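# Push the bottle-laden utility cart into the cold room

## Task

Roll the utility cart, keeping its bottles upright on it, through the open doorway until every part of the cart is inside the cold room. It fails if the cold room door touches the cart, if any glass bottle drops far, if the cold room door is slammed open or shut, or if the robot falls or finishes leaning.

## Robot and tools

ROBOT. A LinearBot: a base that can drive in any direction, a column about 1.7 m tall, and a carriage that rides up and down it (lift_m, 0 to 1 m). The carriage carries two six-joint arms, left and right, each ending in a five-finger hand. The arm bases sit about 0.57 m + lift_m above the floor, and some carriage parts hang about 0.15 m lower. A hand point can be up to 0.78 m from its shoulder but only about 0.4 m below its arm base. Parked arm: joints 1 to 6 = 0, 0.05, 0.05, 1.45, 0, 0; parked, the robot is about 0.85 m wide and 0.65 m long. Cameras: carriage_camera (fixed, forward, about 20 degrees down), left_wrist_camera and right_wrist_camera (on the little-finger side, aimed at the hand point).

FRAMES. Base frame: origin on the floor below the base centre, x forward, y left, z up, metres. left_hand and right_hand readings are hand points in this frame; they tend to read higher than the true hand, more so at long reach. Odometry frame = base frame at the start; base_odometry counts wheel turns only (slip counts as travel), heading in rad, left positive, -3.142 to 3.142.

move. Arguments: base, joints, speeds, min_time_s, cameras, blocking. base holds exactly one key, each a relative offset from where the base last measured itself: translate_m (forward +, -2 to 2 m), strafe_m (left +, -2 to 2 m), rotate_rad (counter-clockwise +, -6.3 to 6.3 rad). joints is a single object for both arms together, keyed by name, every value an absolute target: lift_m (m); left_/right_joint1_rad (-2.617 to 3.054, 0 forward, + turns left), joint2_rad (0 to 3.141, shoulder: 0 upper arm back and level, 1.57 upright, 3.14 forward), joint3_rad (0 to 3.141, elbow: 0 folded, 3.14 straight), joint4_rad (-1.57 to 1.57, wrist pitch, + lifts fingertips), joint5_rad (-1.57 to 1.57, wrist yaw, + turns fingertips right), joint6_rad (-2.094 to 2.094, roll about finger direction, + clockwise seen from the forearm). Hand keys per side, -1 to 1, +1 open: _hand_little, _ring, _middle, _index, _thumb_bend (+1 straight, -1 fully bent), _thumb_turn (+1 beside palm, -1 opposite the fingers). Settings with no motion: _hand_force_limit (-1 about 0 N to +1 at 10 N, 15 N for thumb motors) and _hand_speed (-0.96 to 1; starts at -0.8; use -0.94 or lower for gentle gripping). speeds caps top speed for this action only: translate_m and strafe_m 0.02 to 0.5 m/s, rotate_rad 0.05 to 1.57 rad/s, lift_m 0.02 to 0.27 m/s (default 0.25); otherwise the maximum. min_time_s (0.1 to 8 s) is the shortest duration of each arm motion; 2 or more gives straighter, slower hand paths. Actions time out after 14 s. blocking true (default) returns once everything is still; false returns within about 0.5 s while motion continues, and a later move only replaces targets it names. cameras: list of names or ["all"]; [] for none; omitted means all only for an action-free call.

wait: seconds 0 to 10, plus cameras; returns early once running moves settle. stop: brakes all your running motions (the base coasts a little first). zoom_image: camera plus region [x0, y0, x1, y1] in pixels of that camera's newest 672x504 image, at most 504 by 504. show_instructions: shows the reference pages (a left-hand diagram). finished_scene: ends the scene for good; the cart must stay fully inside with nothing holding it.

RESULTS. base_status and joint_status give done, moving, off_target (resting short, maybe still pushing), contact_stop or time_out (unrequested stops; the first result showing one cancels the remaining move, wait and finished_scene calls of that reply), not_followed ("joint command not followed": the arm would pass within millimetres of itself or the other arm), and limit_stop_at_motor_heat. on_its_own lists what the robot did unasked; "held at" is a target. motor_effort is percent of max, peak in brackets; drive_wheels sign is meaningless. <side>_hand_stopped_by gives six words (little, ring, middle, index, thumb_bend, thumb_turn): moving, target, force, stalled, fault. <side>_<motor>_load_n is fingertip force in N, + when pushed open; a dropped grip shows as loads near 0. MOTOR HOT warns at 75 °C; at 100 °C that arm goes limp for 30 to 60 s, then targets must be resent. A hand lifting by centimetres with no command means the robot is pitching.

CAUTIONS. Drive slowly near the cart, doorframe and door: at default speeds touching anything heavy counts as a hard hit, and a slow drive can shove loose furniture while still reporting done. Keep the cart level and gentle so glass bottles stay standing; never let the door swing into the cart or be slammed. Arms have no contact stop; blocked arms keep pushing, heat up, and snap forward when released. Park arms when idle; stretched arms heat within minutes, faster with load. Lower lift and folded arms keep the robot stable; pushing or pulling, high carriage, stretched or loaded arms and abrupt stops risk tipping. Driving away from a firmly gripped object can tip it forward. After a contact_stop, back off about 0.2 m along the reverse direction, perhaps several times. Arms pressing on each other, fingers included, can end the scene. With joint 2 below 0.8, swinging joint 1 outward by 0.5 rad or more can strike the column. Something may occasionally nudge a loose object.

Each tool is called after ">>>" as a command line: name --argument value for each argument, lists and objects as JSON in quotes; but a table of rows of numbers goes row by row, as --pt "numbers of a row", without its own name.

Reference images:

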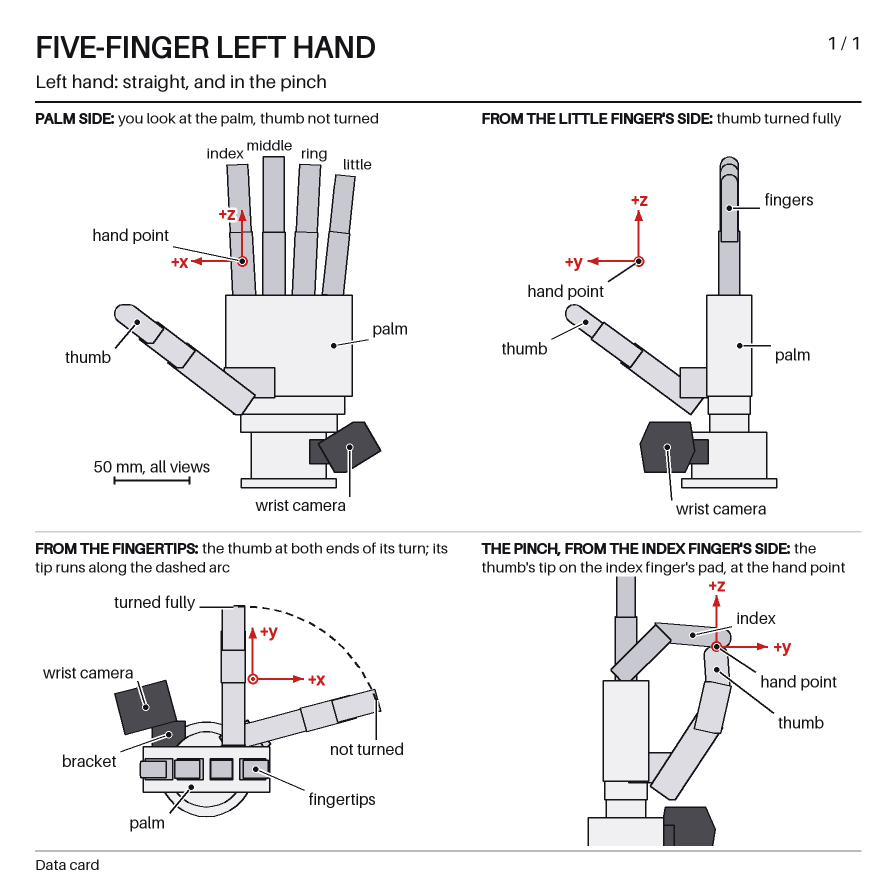

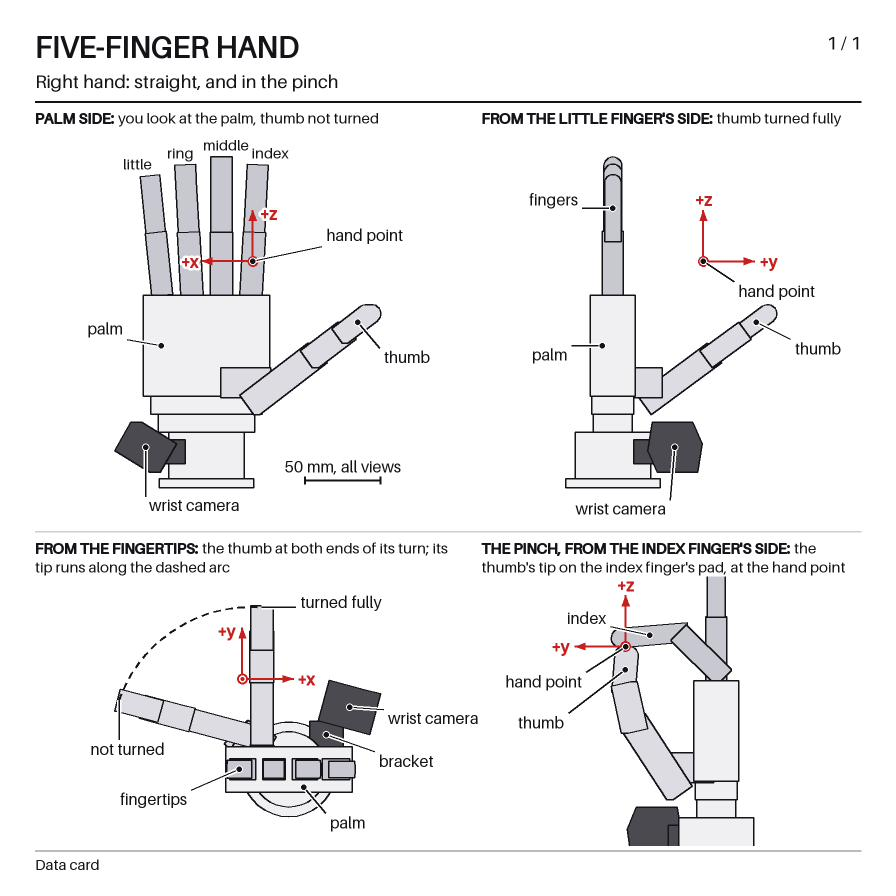

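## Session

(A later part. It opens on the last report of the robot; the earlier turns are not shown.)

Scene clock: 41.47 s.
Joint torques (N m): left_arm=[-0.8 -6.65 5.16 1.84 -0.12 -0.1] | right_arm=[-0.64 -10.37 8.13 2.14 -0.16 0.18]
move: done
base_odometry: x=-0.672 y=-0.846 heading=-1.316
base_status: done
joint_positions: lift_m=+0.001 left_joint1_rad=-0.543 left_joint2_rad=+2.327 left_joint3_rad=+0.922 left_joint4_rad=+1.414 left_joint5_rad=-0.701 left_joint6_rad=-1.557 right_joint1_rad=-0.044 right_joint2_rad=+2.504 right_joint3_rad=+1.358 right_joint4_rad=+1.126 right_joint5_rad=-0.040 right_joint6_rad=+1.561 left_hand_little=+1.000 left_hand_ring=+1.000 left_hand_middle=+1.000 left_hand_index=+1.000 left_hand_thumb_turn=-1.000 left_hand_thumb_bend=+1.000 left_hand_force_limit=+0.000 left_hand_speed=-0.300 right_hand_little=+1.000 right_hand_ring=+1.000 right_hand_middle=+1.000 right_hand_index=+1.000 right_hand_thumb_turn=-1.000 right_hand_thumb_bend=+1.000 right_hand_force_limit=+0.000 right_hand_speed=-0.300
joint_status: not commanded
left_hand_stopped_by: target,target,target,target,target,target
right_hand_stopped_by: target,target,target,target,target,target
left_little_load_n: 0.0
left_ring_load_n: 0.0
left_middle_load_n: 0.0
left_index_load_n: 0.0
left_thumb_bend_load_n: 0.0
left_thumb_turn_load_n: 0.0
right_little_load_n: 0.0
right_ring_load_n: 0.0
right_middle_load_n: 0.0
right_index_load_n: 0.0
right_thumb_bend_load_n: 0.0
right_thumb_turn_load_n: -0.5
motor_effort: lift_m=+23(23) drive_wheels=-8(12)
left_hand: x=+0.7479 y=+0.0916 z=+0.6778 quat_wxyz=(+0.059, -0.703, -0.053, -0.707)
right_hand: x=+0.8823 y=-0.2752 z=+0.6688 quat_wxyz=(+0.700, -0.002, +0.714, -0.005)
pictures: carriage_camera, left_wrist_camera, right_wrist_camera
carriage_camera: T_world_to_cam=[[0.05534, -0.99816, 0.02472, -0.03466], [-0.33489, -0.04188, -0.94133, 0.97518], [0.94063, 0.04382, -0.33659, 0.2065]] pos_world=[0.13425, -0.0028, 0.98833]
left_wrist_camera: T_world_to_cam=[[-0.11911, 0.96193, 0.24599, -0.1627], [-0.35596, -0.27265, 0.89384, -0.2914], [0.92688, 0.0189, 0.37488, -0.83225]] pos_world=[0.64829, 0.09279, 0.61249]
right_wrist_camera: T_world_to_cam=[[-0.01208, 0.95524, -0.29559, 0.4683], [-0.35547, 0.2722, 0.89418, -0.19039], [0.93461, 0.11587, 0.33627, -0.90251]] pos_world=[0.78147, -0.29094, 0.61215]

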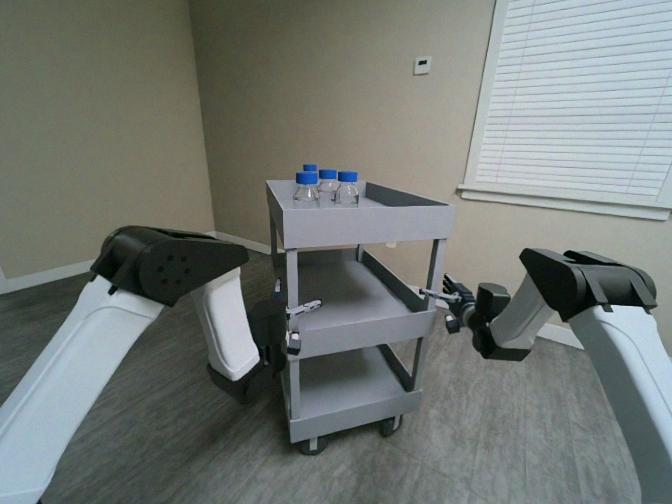

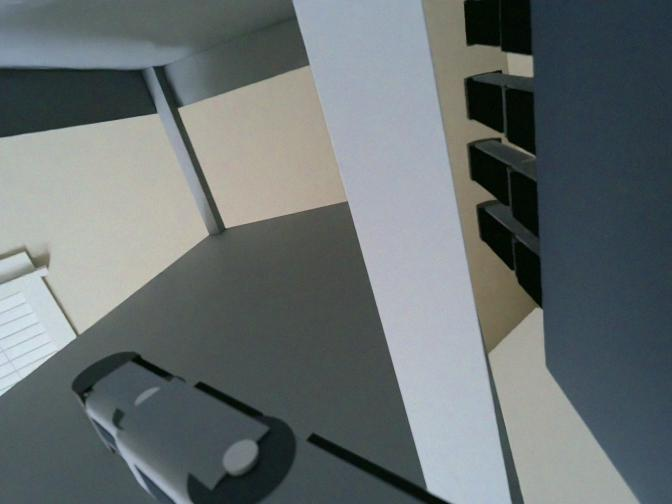

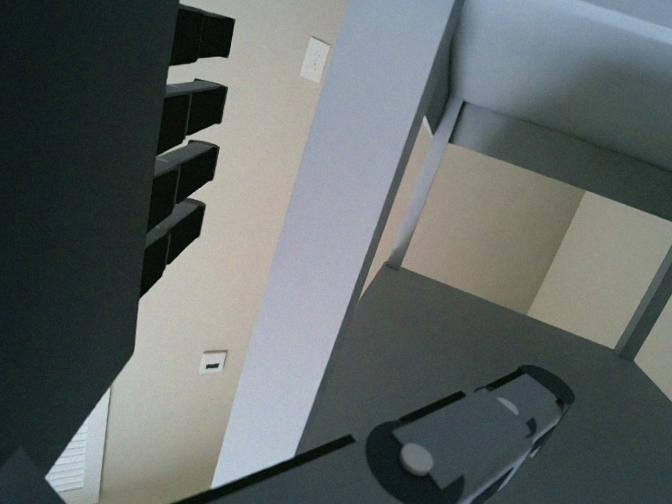

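>>> move --joints '{"left_joint1_rad": -0.513, "left_joint2_rad": 2.328, "left_joint3_rad": 0.902, "left_joint4_rad": 1.428, "left_joint5_rad": -0.677, "right_joint1_rad": -0.026, "right_joint2_rad": 2.5396, "right_joint3_rad": 1.448, "right_joint4_rad": 1.0915, "right_joint5_rad": -0.026}' --min_time_s 1.5

>>> move --base '{"translate_m": 0.022}' --speeds '{"translate_m": 0.04}' --cameras '["all"]'

Scene clock: 44.17 s.
Joint torques (N m): left_arm=[0.32 -7.54 3.1 1.95 0.11 -0.06] | right_arm=[0.42 -10.11 8.64 2.09 0.06 0.21]
move: done
base_odometry: x=-0.672 y=-0.846 heading=-1.316
base_status: not commanded
joint_positions: lift_m=+0.001 left_joint1_rad=-0.520 left_joint2_rad=+2.327 left_joint3_rad=+0.911 left_joint4_rad=+1.424 left_joint5_rad=-0.690 left_joint6_rad=-1.557 right_joint1_rad=-0.033 right_joint2_rad=+2.529 right_joint3_rad=+1.423 right_joint4_rad=+1.096 right_joint5_rad=-0.037 right_joint6_rad=+1.561 left_hand_little=+1.000 left_hand_ring=+1.000 left_hand_middle=+1.000 left_hand_index=+1.000 left_hand_thumb_turn=-1.000 left_hand_thumb_bend=+1.000 left_hand_force_limit=+0.000 left_hand_speed=-0.300 right_hand_little=+1.000 right_hand_ring=+1.000 right_hand_middle=+1.000 right_hand_index=+1.000 right_hand_thumb_turn=-1.000 right_hand_thumb_bend=+1.000 right_hand_force_limit=+0.000 right_hand_speed=-0.300
joint_status: all done
left_hand_stopped_by: target,target,target,target,target,target
right_hand_stopped_by: target,target,target,target,target,target
left_little_load_n: 0.0
left_ring_load_n: 0.0
left_middle_load_n: 0.0
left_index_load_n: 0.0
left_thumb_bend_load_n: 0.0
left_thumb_turn_load_n: -0.5
right_little_load_n: 0.0
right_ring_load_n: 0.0
right_middle_load_n: 0.0
right_index_load_n: 0.0
right_thumb_bend_load_n: 0.0
right_thumb_turn_load_n: -0.5
motor_effort: lift_m=+23(23) drive_wheels=-7(8)
left_hand: x=+0.7504 y=+0.1027 z=+0.6765 quat_wxyz=(+0.063, -0.703, -0.057, -0.706)
right_hand: x=+0.8934 y=-0.2686 z=+0.6725 quat_wxyz=(+0.703, -0.005, +0.711, -0.002)
pictures: none

Scene clock: 45.23 s.
Joint torques (N m): left_arm=[0.27 -7.56 3.34 1.89 0.08 -0.08] | right_arm=[0.17 -10.13 8.38 2.08 0.02 0.19]
move: done
base_odometry: x=-0.667 y=-0.868 heading=-1.318
base_status: done
joint_positions: lift_m=+0.001 left_joint1_rad=-0.516 left_joint2_rad=+2.327 left_joint3_rad=+0.908 left_joint4_rad=+1.430 left_joint5_rad=-0.686 left_joint6_rad=-1.557 right_joint1_rad=-0.031 right_joint2_rad=+2.530 right_joint3_rad=+1.424 right_joint4_rad=+1.091 right_joint5_rad=-0.035 right_joint6_rad=+1.561 left_hand_little=+1.000 left_hand_ring=+1.000 left_hand_middle=+1.000 left_hand_index=+1.000 left_hand_thumb_turn=-1.000 left_hand_thumb_bend=+1.000 left_hand_force_limit=+0.000 left_hand_speed=-0.300 right_hand_little=+1.000 right_hand_ring=+1.000 right_hand_middle=+1.000 right_hand_index=+1.000 right_hand_thumb_turn=-1.000 right_hand_thumb_bend=+1.000 right_hand_force_limit=+0.000 right_hand_speed=-0.300
joint_status: not commanded
left_hand_stopped_by: target,target,target,target,target,target
right_hand_stopped_by: target,target,target,target,target,target
left_little_load_n: 0.0
left_ring_load_n: 0.0
left_middle_load_n: -0.5
left_index_load_n: 0.0
left_thumb_bend_load_n: 0.0
left_thumb_turn_load_n: -0.5
right_little_load_n: 0.0
right_ring_load_n: 0.0
right_middle_load_n: 0.0
right_index_load_n: 0.0
right_thumb_bend_load_n: 0.0
right_thumb_turn_load_n: 0.0
motor_effort: lift_m=+23(23) drive_wheels=-8(11)
left_hand: x=+0.7505 y=+0.1041 z=+0.6772 quat_wxyz=(+0.063, -0.702, -0.057, -0.707)
right_hand: x=+0.8937 y=-0.2675 z=+0.6707 quat_wxyz=(+0.702, -0.005, +0.713, -0.002)
pictures: carriage_camera, left_wrist_camera, right_wrist_camera
carriage_camera: T_world_to_cam=[[0.05534, -0.99816, 0.02472, -0.03466], [-0.33489, -0.04188, -0.94133, 0.97518], [0.94063, 0.04382, -0.33659, 0.2065]] pos_world=[0.13425, -0.0028, 0.98833]
left_wrist_camera: T_world_to_cam=[[-0.13075, 0.96078, 0.24454, -0.16443], [-0.35486, -0.27567, 0.89336, -0.28666], [0.92573, 0.03003, 0.37699, -0.83633]] pos_world=[0.65099, 0.10407, 0.61158]
right_wrist_camera: T_world_to_cam=[[-0.01945, 0.95501, -0.29595, 0.46838], [-0.36202, 0.26919, 0.89245, -0.18388], [0.93197, 0.1245, 0.3405, -0.91282]] pos_world=[0.79326, -0.28416, 0.61354]

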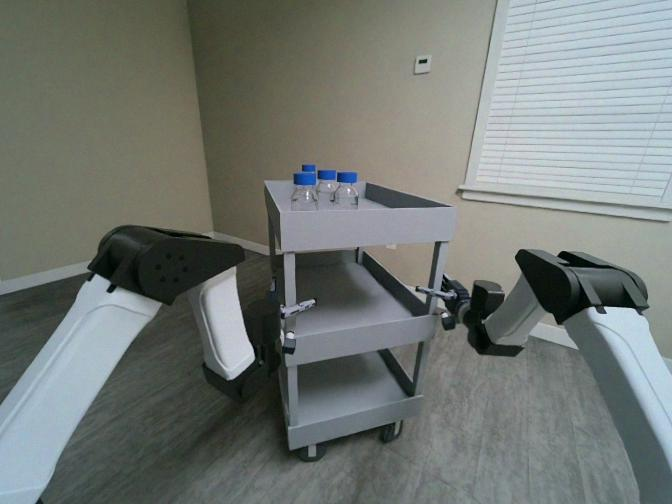

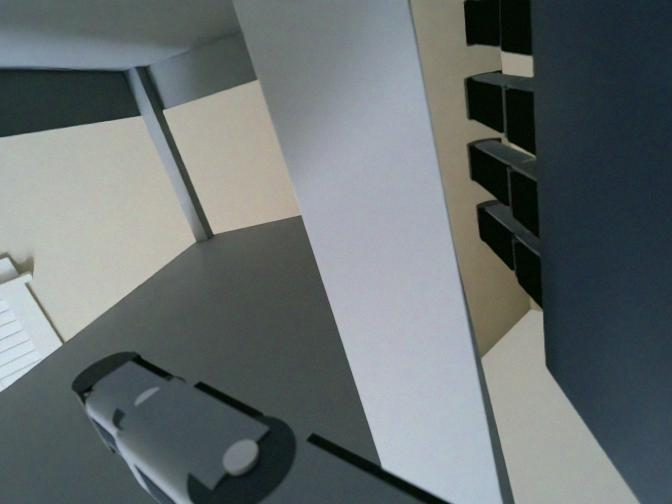

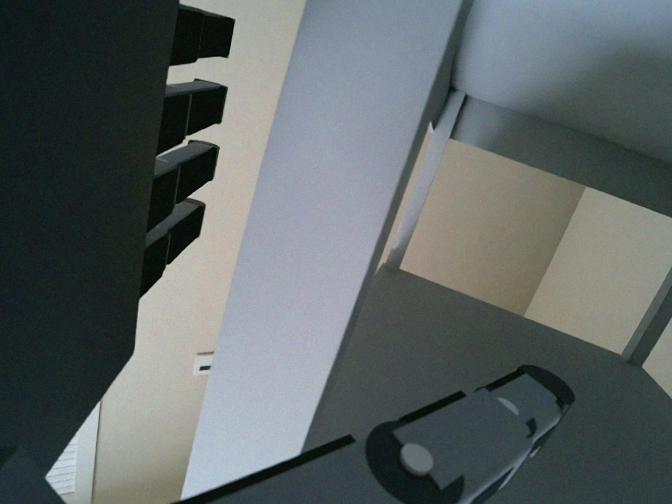

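>>> move --joints '{"left_hand_speed": -0.85, "right_hand_speed": -0.85, "left_hand_force_limit": -0.4, "right_hand_force_limit": -0.4, "left_hand_little": -0.6, "left_hand_ring": -0.6, "left_hand_middle": -0.6, "left_hand_index": -0.6, "right_hand_little": -0.6, "right_hand_ring": -0.6, "right_hand_middle": -0.6, "right_hand_index": -0.6}' --cameras '["all"]'

Scene clock: 49.83 s.
Joint torques (N m): left_arm=[-0.51 -7.47 3.47 1.88 0.08 -0.05] | right_arm=[-0.9 -10.04 7.79 2.11 0.05 0.19]
move: off_target
base_odometry: x=-0.667 y=-0.868 heading=-1.318
base_status: not commanded
joint_positions: lift_m=+0.001 left_joint1_rad=-0.509 left_joint2_rad=+2.327 left_joint3_rad=+0.908 left_joint4_rad=+1.430 left_joint5_rad=-0.686 left_joint6_rad=-1.558 right_joint1_rad=-0.017 right_joint2_rad=+2.530 right_joint3_rad=+1.432 right_joint4_rad=+1.086 right_joint5_rad=-0.034 right_joint6_rad=+1.564 left_hand_little=-0.320 left_hand_ring=-0.361 left_hand_middle=-0.403 left_hand_index=-0.600 left_hand_thumb_turn=-1.000 left_hand_thumb_bend=+1.000 left_hand_force_limit=-0.400 left_hand_speed=-0.850 right_hand_little=-0.600 right_hand_ring=-0.600 right_hand_middle=-0.600 right_hand_index=-0.600 right_hand_thumb_turn=-1.000 right_hand_thumb_bend=+1.000 right_hand_force_limit=-0.400 right_hand_speed=-0.850
joint_status: left_hand_little off_target (ended at -0.320, target -0.600); left_hand_ring off_target (ended at -0.361, target -0.600); left_hand_middle off_target (ended at -0.403, target -0.600); the others done
left_hand_stopped_by: force,force,force,target,target,target
right_hand_stopped_by: target,target,target,target,target,target
left_little_load_n: 0.0
left_ring_load_n: 0.0
left_middle_load_n: 0.0
left_index_load_n: 1.5
left_thumb_bend_load_n: 0.0
left_thumb_turn_load_n: -0.5
right_little_load_n: 0.0
right_ring_load_n: 1.5
right_middle_load_n: 1.0
right_index_load_n: 0.0
right_thumb_bend_load_n: 0.0
right_thumb_turn_load_n: 0.0
motor_effort: lift_m=+23(23) drive_wheels=-8(8)
left_hand: x=+0.7520 y=+0.1080 z=+0.6773 quat_wxyz=(+0.065, -0.701, -0.060, -0.707)
right_hand: x=+0.8945 y=-0.2588 z=+0.6730 quat_wxyz=(+0.703, -0.008, +0.711, +0.004)
pictures: carriage_camera, left_wrist_camera, right_wrist_camera
carriage_camera: T_world_to_cam=[[0.05534, -0.99816, 0.02472, -0.03466], [-0.33489, -0.04188, -0.94133, 0.97518], [0.94063, 0.04382, -0.33659, 0.2065]] pos_world=[0.13425, -0.0028, 0.98833]
left_wrist_camera: T_world_to_cam=[[-0.13776, 0.96008, 0.24344, -0.16179], [-0.3531, -0.27724, 0.89357, -0.28647], [0.92539, 0.03714, 0.3772, -0.8386]] pos_world=[0.65259, 0.10705, 0.61168]
right_wrist_camera: T_world_to_cam=[[-0.03061, 0.95569, -0.29279, 0.46888], [-0.36802, 0.26158, 0.89226, -0.18449], [0.92931, 0.13507, 0.34371, -0.9125]] pos_world=[0.79445, -0.2766, 0.61553]

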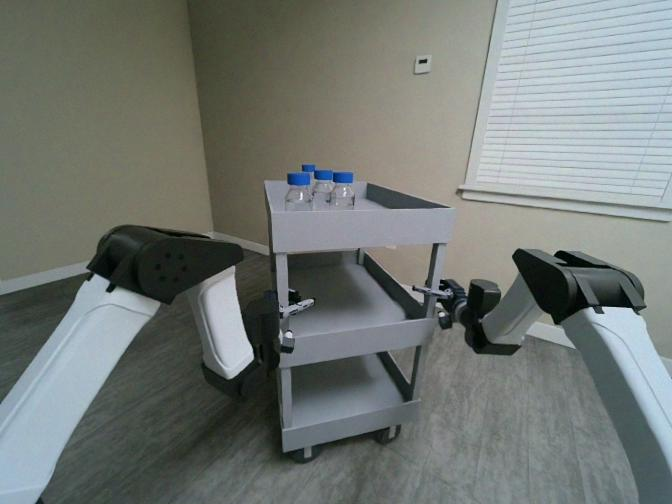

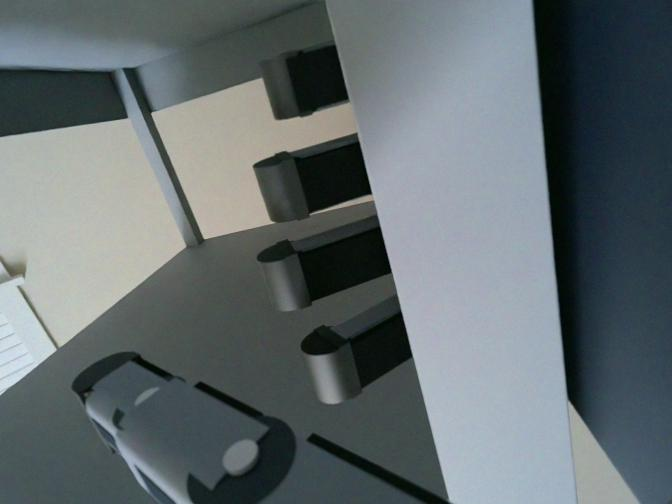

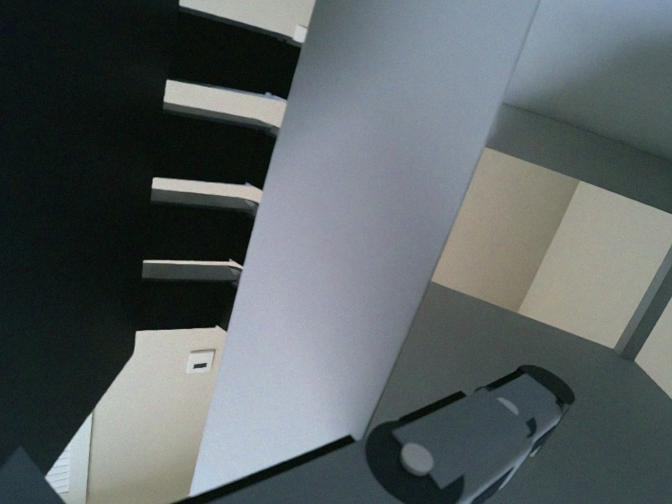

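>>> move --joints '{"left_hand_thumb_bend": -0.3, "right_hand_thumb_bend": -0.3, "left_hand_speed": -0.8, "right_hand_speed": -0.8}' --cameras '["all"]'

Scene clock: 54.77 s.
Joint torques (N m): left_arm=[-0.65 -7.56 3.28 1.86 -0.02 -0.04] | right_arm=[-1.18 -10.24 7.69 2.12 0.3 0.17]
move: off_target
base_odometry: x=-0.667 y=-0.868 heading=-1.318
base_status: not commanded
joint_positions: lift_m=+0.001 left_joint1_rad=-0.509 left_joint2_rad=+2.327 left_joint3_rad=+0.908 left_joint4_rad=+1.430 left_joint5_rad=-0.674 left_joint6_rad=-1.558 right_joint1_rad=-0.015 right_joint2_rad=+2.530 right_joint3_rad=+1.432 right_joint4_rad=+1.090 right_joint5_rad=-0.054 right_joint6_rad=+1.564 left_hand_little=-0.320 left_hand_ring=-0.361 left_hand_middle=-0.403 left_hand_index=-0.600 left_hand_thumb_turn=-1.000 left_hand_thumb_bend=+0.413 left_hand_force_limit=-0.400 left_hand_speed=-0.800 right_hand_little=-0.600 right_hand_ring=-0.599 right_hand_middle=-0.600 right_hand_index=-0.600 right_hand_thumb_turn=-1.000 right_hand_thumb_bend=+0.433 right_hand_force_limit=-0.400 right_hand_speed=-0.800
joint_status: left_hand_thumb_bend off_target (ended at +0.413, target -0.300); right_hand_thumb_bend off_target (ended at +0.433, target -0.300); the others done
left_hand_stopped_by: force,force,force,target,force,target
right_hand_stopped_by: target,target,target,target,force,target
left_little_load_n: 0.0
left_ring_load_n: 0.0
left_middle_load_n: 0.5
left_index_load_n: 2.0
left_thumb_bend_load_n: 5.0
left_thumb_turn_load_n: 0.5
right_little_load_n: 1.0
right_ring_load_n: 3.0
right_middle_load_n: 0.0
right_index_load_n: 0.0
right_thumb_bend_load_n: 4.5
right_thumb_turn_load_n: -0.5
motor_effort: lift_m=+23(23) drive_wheels=-8(8)
left_hand: x=+0.7516 y=+0.1055 z=+0.6773 quat_wxyz=(+0.061, -0.702, -0.056, -0.708)
right_hand: x=+0.8930 y=-0.2533 z=+0.6741 quat_wxyz=(+0.704, -0.016, +0.710, +0.012)
pictures: carriage_camera, left_wrist_camera, right_wrist_camera
carriage_camera: T_world_to_cam=[[0.05534, -0.99816, 0.02472, -0.03466], [-0.33489, -0.04188, -0.94133, 0.97518], [0.94063, 0.04382, -0.33659, 0.2065]] pos_world=[0.13425, -0.0028, 0.98833]
left_wrist_camera: T_world_to_cam=[[-0.12604, 0.96166, 0.24354, -0.16858], [-0.35647, -0.27301, 0.89353, -0.28517], [0.92577, 0.02581, 0.37721, -0.83725]] pos_world=[0.6522, 0.10587, 0.61168]
right_wrist_camera: T_world_to_cam=[[-0.0505, 0.95481, -0.29288, 0.48146], [-0.37746, 0.25326, 0.89072, -0.18015], [0.92465, 0.15553, 0.34761, -0.90545]] pos_world=[0.79354, -0.27325, 0.61622]

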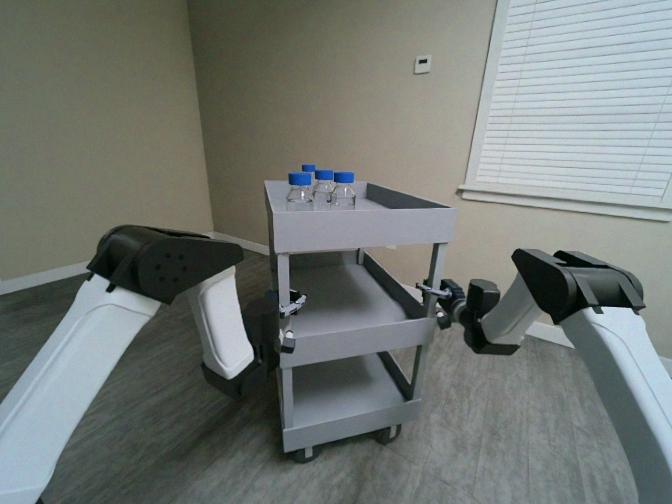

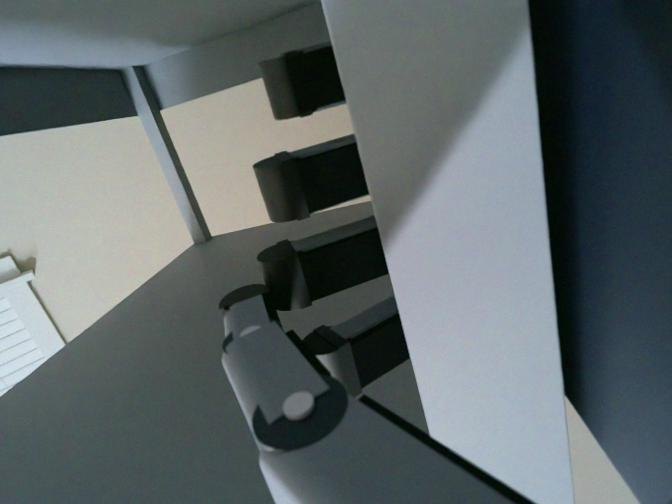

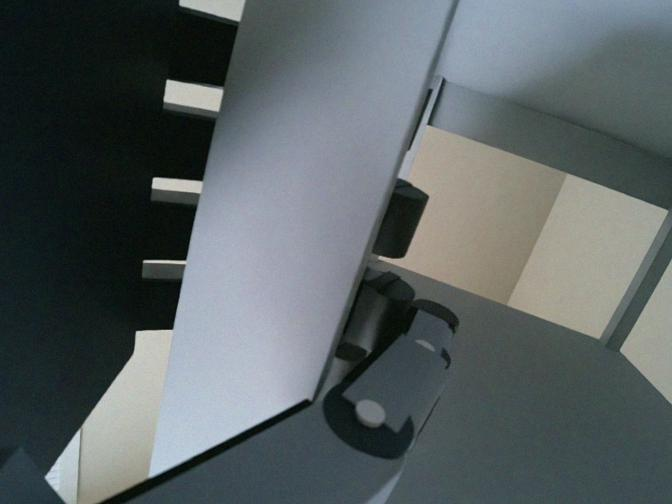

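>>> move --base '{"rotate_rad": 0.08}' --speeds '{"rotate_rad": 0.06}' --cameras '["all"]'

Scene clock: 56.90 s.
Joint torques (N m): left_arm=[-0.12 -7.5 2.95 1.98 -0.3 -0.08] | right_arm=[-1.29 -10.29 7.77 2.08 0.24 0.17]
move: done
base_odometry: x=-0.667 y=-0.868 heading=-1.239
base_status: done
joint_positions: lift_m=+0.001 left_joint1_rad=-0.514 left_joint2_rad=+2.327 left_joint3_rad=+0.912 left_joint4_rad=+1.424 left_joint5_rad=-0.646 left_joint6_rad=-1.558 right_joint1_rad=-0.016 right_joint2_rad=+2.530 right_joint3_rad=+1.432 right_joint4_rad=+1.090 right_joint5_rad=-0.054 right_joint6_rad=+1.565 left_hand_little=-0.320 left_hand_ring=-0.361 left_hand_middle=-0.403 left_hand_index=-0.600 left_hand_thumb_turn=-1.000 left_hand_thumb_bend=+0.413 left_hand_force_limit=-0.400 left_hand_speed=-0.800 right_hand_little=-0.600 right_hand_ring=-0.600 right_hand_middle=-0.600 right_hand_index=-0.600 right_hand_thumb_turn=-1.000 right_hand_thumb_bend=+0.433 right_hand_force_limit=-0.400 right_hand_speed=-0.800
joint_status: not commanded
left_hand_stopped_by: force,force,force,target,force,target
right_hand_stopped_by: target,target,target,target,force,target
left_little_load_n: 0.0
left_ring_load_n: 0.5
left_middle_load_n: 0.5
left_index_load_n: 2.0
left_thumb_bend_load_n: 5.0
left_thumb_turn_load_n: 0.0
right_little_load_n: 0.0
right_ring_load_n: 0.0
right_middle_load_n: 0.0
right_index_load_n: 0.0
right_thumb_bend_load_n: 4.5
right_thumb_turn_load_n: 0.0
motor_effort: lift_m=+23(23) drive_wheels=-6(12)
left_hand: x=+0.7505 y=+0.0966 z=+0.6773 quat_wxyz=(+0.049, -0.703, -0.044, -0.708)
right_hand: x=+0.8930 y=-0.2543 z=+0.6742 quat_wxyz=(+0.704, -0.015, +0.710, +0.011)
pictures: carriage_camera, left_wrist_camera, right_wrist_camera
carriage_camera: T_world_to_cam=[[0.05534, -0.99816, 0.02472, -0.03466], [-0.33489, -0.04188, -0.94133, 0.97518], [0.94063, 0.04382, -0.33659, 0.2065]] pos_world=[0.13425, -0.0028, 0.98833]
left_wrist_camera: T_world_to_cam=[[-0.09372, 0.96508, 0.24461, -0.18545], [-0.36436, -0.2619, 0.89367, -0.28323], [0.92653, -0.00537, 0.37618, -0.83288]] pos_world=[0.65111, 0.10032, 0.61178]
right_wrist_camera: T_world_to_cam=[[-0.04933, 0.9551, -0.29216, 0.48096], [-0.37713, 0.25305, 0.89092, -0.18044], [0.92485, 0.15413, 0.34771, -0.90606]] pos_world=[0.79364, -0.27405, 0.61632]

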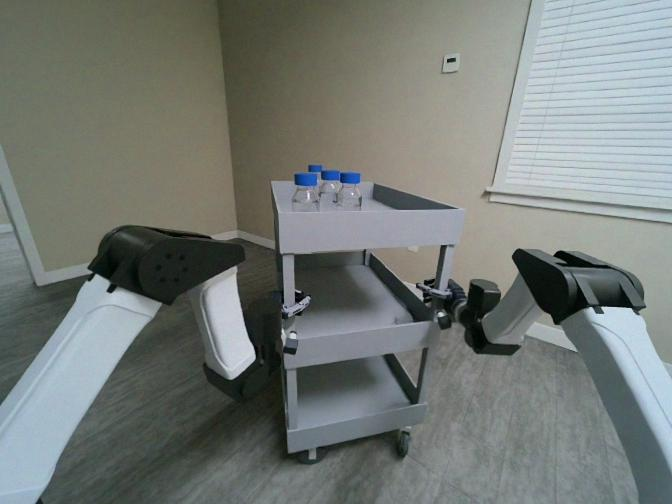

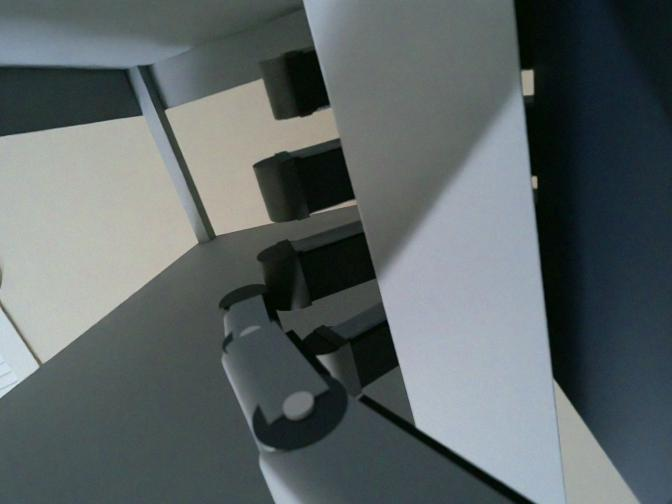

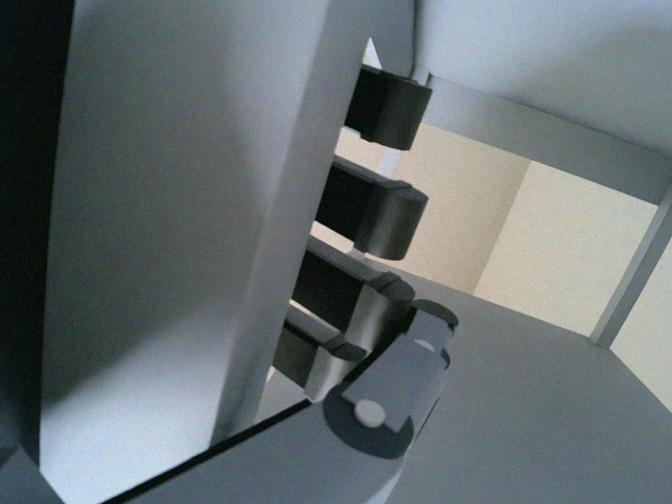

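>>> move --base '{"rotate_rad": 0.25}' --speeds '{"rotate_rad": 0.08}' --cameras '["all"]'

Scene clock: 60.57 s.
Joint torques (N m): left_arm=[0.36 -7.54 3.15 1.93 -0.13 -0.07] | right_arm=[-1.18 -10.26 7.61 2.06 0.14 0.13]
move: done
base_odometry: x=-0.667 y=-0.868 heading=-0.989
base_status: done
joint_positions: lift_m=+0.001 left_joint1_rad=-0.519 left_joint2_rad=+2.327 left_joint3_rad=+0.910 left_joint4_rad=+1.426 left_joint5_rad=-0.663 left_joint6_rad=-1.558 right_joint1_rad=-0.014 right_joint2_rad=+2.531 right_joint3_rad=+1.434 right_joint4_rad=+1.091 right_joint5_rad=-0.042 right_joint6_rad=+1.568 left_hand_little=-0.320 left_hand_ring=-0.361 left_hand_middle=-0.403 left_hand_index=-0.600 left_hand_thumb_turn=-1.000 left_hand_thumb_bend=+0.413 left_hand_force_limit=-0.400 left_hand_speed=-0.800 right_hand_little=-0.600 right_hand_ring=-0.600 right_hand_middle=-0.600 right_hand_index=-0.600 right_hand_thumb_turn=-1.000 right_hand_thumb_bend=+0.433 right_hand_force_limit=-0.400 right_hand_speed=-0.800
joint_status: not commanded
left_hand_stopped_by: force,force,force,target,force,target
right_hand_stopped_by: target,target,target,target,force,target
left_little_load_n: 0.0
left_ring_load_n: 0.0
left_middle_load_n: 0.5
left_index_load_n: 0.0
left_thumb_bend_load_n: 5.0
left_thumb_turn_load_n: 0.0
right_little_load_n: 2.0
right_ring_load_n: 0.5
right_middle_load_n: 0.0
right_index_load_n: 0.0
right_thumb_bend_load_n: 4.5
right_thumb_turn_load_n: 0.0
motor_effort: lift_m=+23(23) drive_wheels=+10(15)
left_hand: x=+0.7497 y=+0.0980 z=+0.6769 quat_wxyz=(+0.054, -0.703, -0.048, -0.708)
right_hand: x=+0.8941 y=-0.2555 z=+0.6754 quat_wxyz=(+0.705, -0.011, +0.709, +0.009)
pictures: carriage_camera, left_wrist_camera, right_wrist_camera
carriage_camera: T_world_to_cam=[[0.05534, -0.99816, 0.02472, -0.03466], [-0.33489, -0.04188, -0.94133, 0.97518], [0.94063, 0.04382, -0.33659, 0.2065]] pos_world=[0.13425, -0.0028, 0.98833]
left_wrist_camera: T_world_to_cam=[[-0.10575, 0.96375, 0.24495, -0.17789], [-0.36034, -0.26673, 0.89387, -0.28549], [0.92681, 0.00626, 0.37548, -0.83284]] pos_world=[0.6502, 0.1005, 0.61148]
right_wrist_camera: T_world_to_cam=[[-0.03876, 0.95652, -0.28907, 0.47131], [-0.37679, 0.25394, 0.89081, -0.18073], [0.92549, 0.14345, 0.35057, -0.91246]] pos_world=[0.79463, -0.27403, 0.61712]

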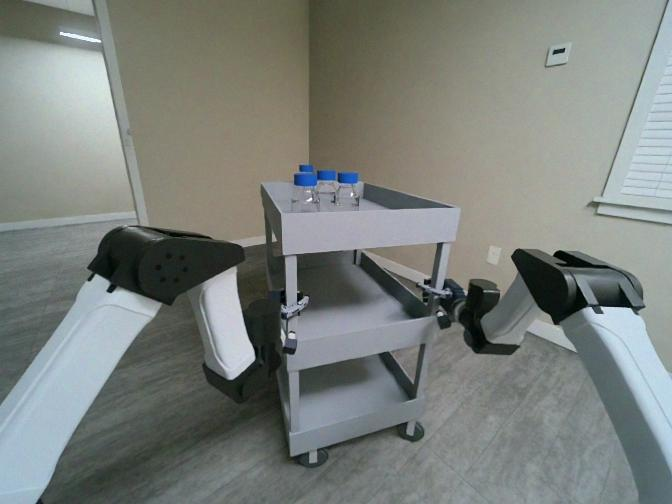

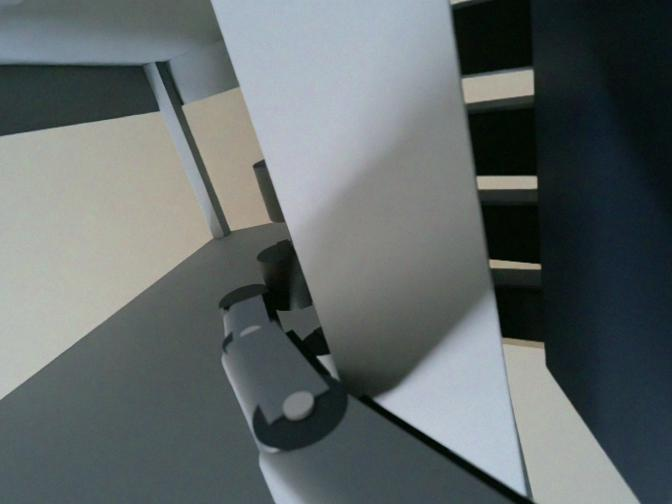

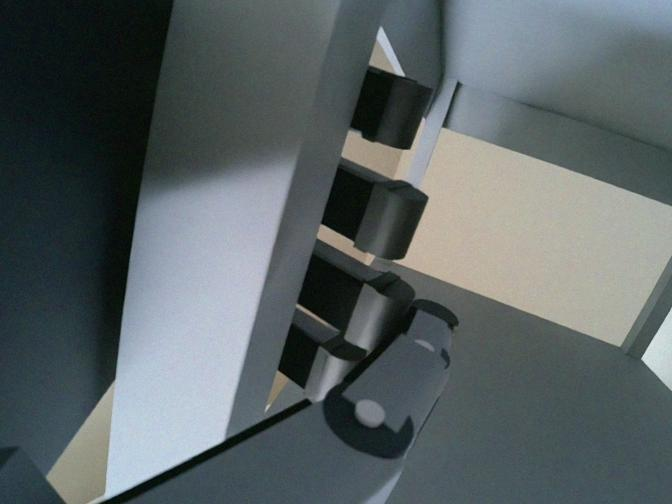

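>>> move --joints '{"left_joint1_rad": -0.132, "left_joint2_rad": 2.405, "left_joint3_rad": 1.115, "left_joint4_rad": 1.29, "left_joint5_rad": -0.132, "right_joint1_rad": 0.151, "right_joint2_rad": 2.405, "right_joint3_rad": 1.115, "right_joint4_rad": 1.29, "right_joint5_rad": 0.151}' --min_time_s 5 --cameras '["all"]'

Scene clock: 66.23 s.
Joint torques (N m): left_arm=[0.98 -7.24 7.42 1.73 -0.01 0.03] | right_arm=[-1.52 -12.66 2.88 2.15 0.63 0.09]
move: off_target
base_odometry: x=-0.667 y=-0.868 heading=-0.989
base_status: not commanded
joint_positions: lift_m=+0.001 left_joint1_rad=-0.145 left_joint2_rad=+2.388 left_joint3_rad=+1.086 left_joint4_rad=+1.323 left_joint5_rad=-0.132 left_joint6_rad=-1.569 right_joint1_rad=+0.166 right_joint2_rad=+2.440 right_joint3_rad=+1.141 right_joint4_rad=+1.281 right_joint5_rad=+0.092 right_joint6_rad=+1.571 left_hand_little=-0.320 left_hand_ring=-0.361 left_hand_middle=-0.403 left_hand_index=-0.600 left_hand_thumb_turn=-1.000 left_hand_thumb_bend=+0.413 left_hand_force_limit=-0.400 left_hand_speed=-0.800 right_hand_little=-0.600 right_hand_ring=-0.600 right_hand_middle=-0.600 right_hand_index=-0.600 right_hand_thumb_turn=-1.000 right_hand_thumb_bend=+0.433 right_hand_force_limit=-0.400 right_hand_speed=-0.800
joint_status: right_joint5_rad off_target (ended at +0.092, target +0.151); the others done
left_hand_stopped_by: force,force,force,target,force,target
right_hand_stopped_by: target,target,target,target,force,target
left_little_load_n: 0.0
left_ring_load_n: 0.0
left_middle_load_n: 0.5
left_index_load_n: 0.0
left_thumb_bend_load_n: 5.5
left_thumb_turn_load_n: 0.5
right_little_load_n: 4.0
right_ring_load_n: 2.0
right_middle_load_n: 0.5
right_index_load_n: 0.0
right_thumb_bend_load_n: 4.0
right_thumb_turn_load_n: 0.0
motor_effort: lift_m=+23(23) drive_wheels=+9(11)
left_hand: x=+0.8238 y=+0.1927 z=+0.6817 quat_wxyz=(-0.005, -0.700, +0.004, -0.714)
right_hand: x=+0.8292 y=-0.1708 z=+0.6615 quat_wxyz=(+0.700, -0.027, +0.713, +0.025)
pictures: carriage_camera, left_wrist_camera, right_wrist_camera
carriage_camera: T_world_to_cam=[[0.05534, -0.99816, 0.02472, -0.03466], [-0.33489, -0.04188, -0.94133, 0.97518], [0.94063, 0.04382, -0.33659, 0.2065]] pos_world=[0.13425, -0.0028, 0.98833]
left_wrist_camera: T_world_to_cam=[[0.04312, 0.97048, 0.23731, -0.38113], [-0.40882, -0.19959, 0.89052, -0.2085], [0.91159, -0.13542, 0.38815, -0.87272]] pos_world=[0.72677, 0.21008, 0.61486]
right_wrist_camera: T_world_to_cam=[[-0.0862, 0.95379, -0.28783, 0.42184], [-0.37647, 0.2363, 0.89579, -0.22103], [0.92241, 0.18557, 0.3387, -0.84214]] pos_world=[0.72996, -0.19385, 0.60465]

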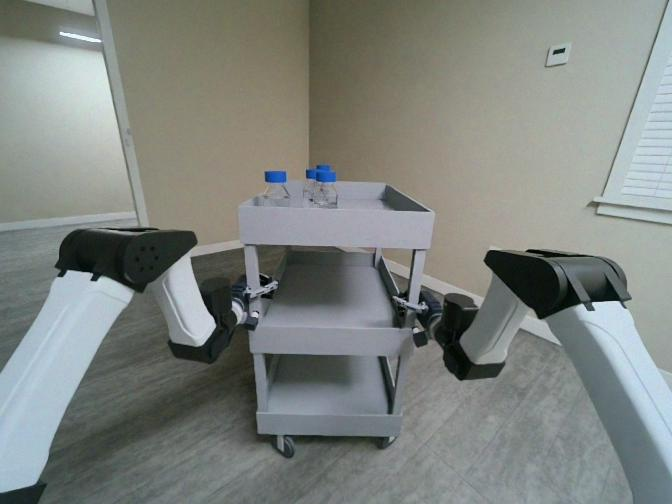

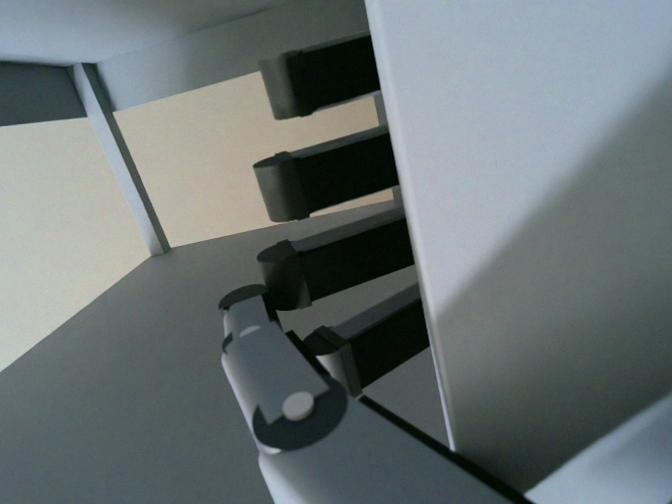

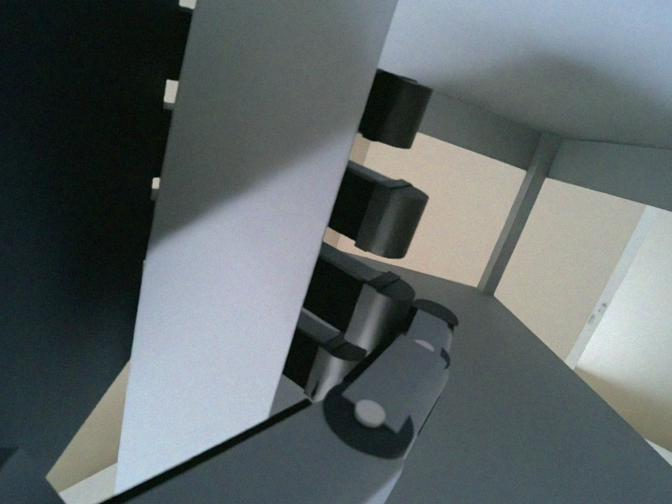

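>>> move --joints '{"right_joint1_rad": 0.158, "right_joint5_rad": 0.1}' --base '{"rotate_rad": 0.67}' --speeds '{"rotate_rad": 0.11}' --min_time_s 2 --cameras '["all"]'

Scene clock: 73.07 s.
Joint torques (N m): left_arm=[-0.08 -7.45 4.04 2.12 -0.1 -0.04] | right_arm=[-1.73 -12.25 4.15 2.06 0.22 0.04]
move: done
base_odometry: x=-0.667 y=-0.868 heading=-0.320
base_status: done
joint_positions: lift_m=+0.001 left_joint1_rad=-0.134 left_joint2_rad=+2.390 left_joint3_rad=+1.123 left_joint4_rad=+1.286 left_joint5_rad=-0.122 left_joint6_rad=-1.563 right_joint1_rad=+0.175 right_joint2_rad=+2.435 right_joint3_rad=+1.123 right_joint4_rad=+1.295 right_joint5_rad=+0.071 right_joint6_rad=+1.576 left_hand_little=-0.320 left_hand_ring=-0.361 left_hand_middle=-0.403 left_hand_index=-0.600 left_hand_thumb_turn=-1.000 left_hand_thumb_bend=+0.413 left_hand_force_limit=-0.400 left_hand_speed=-0.800 right_hand_little=-0.600 right_hand_ring=-0.600 right_hand_middle=-0.600 right_hand_index=-0.600 right_hand_thumb_turn=-1.000 right_hand_thumb_bend=+0.433 right_hand_force_limit=-0.400 right_hand_speed=-0.800
joint_status: all done
left_hand_stopped_by: force,force,force,target,force,target
right_hand_stopped_by: target,target,target,target,force,target
left_little_load_n: 0.0
left_ring_load_n: 0.0
left_middle_load_n: 0.5
left_index_load_n: 0.0
left_thumb_bend_load_n: 5.0
left_thumb_turn_load_n: 0.5
right_little_load_n: 2.0
right_ring_load_n: 0.0
right_middle_load_n: 0.0
right_index_load_n: 0.0
right_thumb_bend_load_n: 4.0
right_thumb_turn_load_n: 0.0
motor_effort: lift_m=+23(23) drive_wheels=+10(23)
left_hand: x=+0.8326 y=+0.1960 z=+0.6854 quat_wxyz=(-0.002, -0.700, +0.006, -0.714)
right_hand: x=+0.8226 y=-0.1620 z=+0.6615 quat_wxyz=(+0.700, -0.036, +0.712, +0.038)
pictures: carriage_camera, left_wrist_camera, right_wrist_camera
carriage_camera: T_world_to_cam=[[0.05534, -0.99816, 0.02472, -0.03466], [-0.33489, -0.04188, -0.94133, 0.97518], [0.94063, 0.04382, -0.33659, 0.2065]] pos_world=[0.13425, -0.0028, 0.98833]
left_wrist_camera: T_world_to_cam=[[0.04274, 0.96896, 0.24351, -0.38928], [-0.40847, -0.20548, 0.88934, -0.20595], [0.91177, -0.13748, 0.387, -0.88065]] pos_world=[0.73547, 0.21381, 0.61877]
right_wrist_camera: T_world_to_cam=[[-0.11501, 0.9522, -0.283, 0.43316], [-0.38402, 0.22013, 0.8967, -0.22252], [0.91614, 0.21181, 0.34034, -0.82923]] pos_world=[0.72405, -0.18783, 0.60435]

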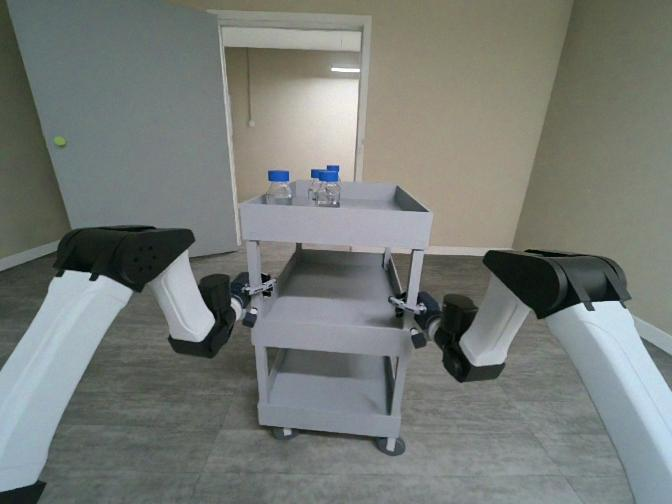

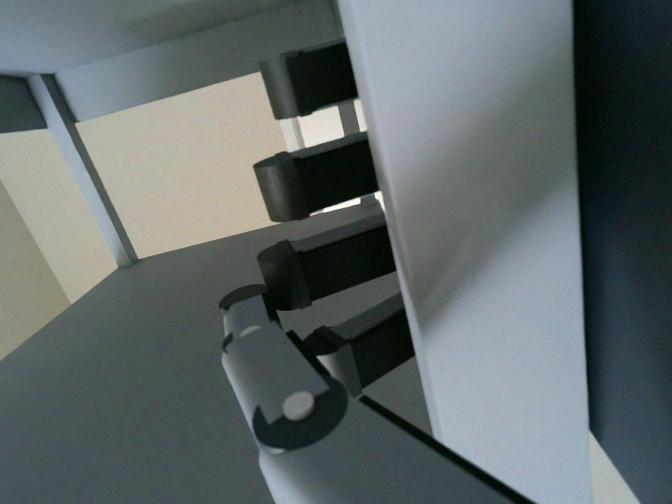

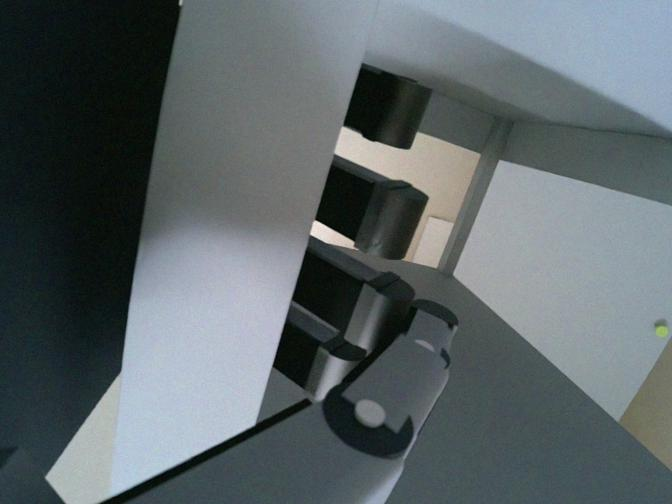

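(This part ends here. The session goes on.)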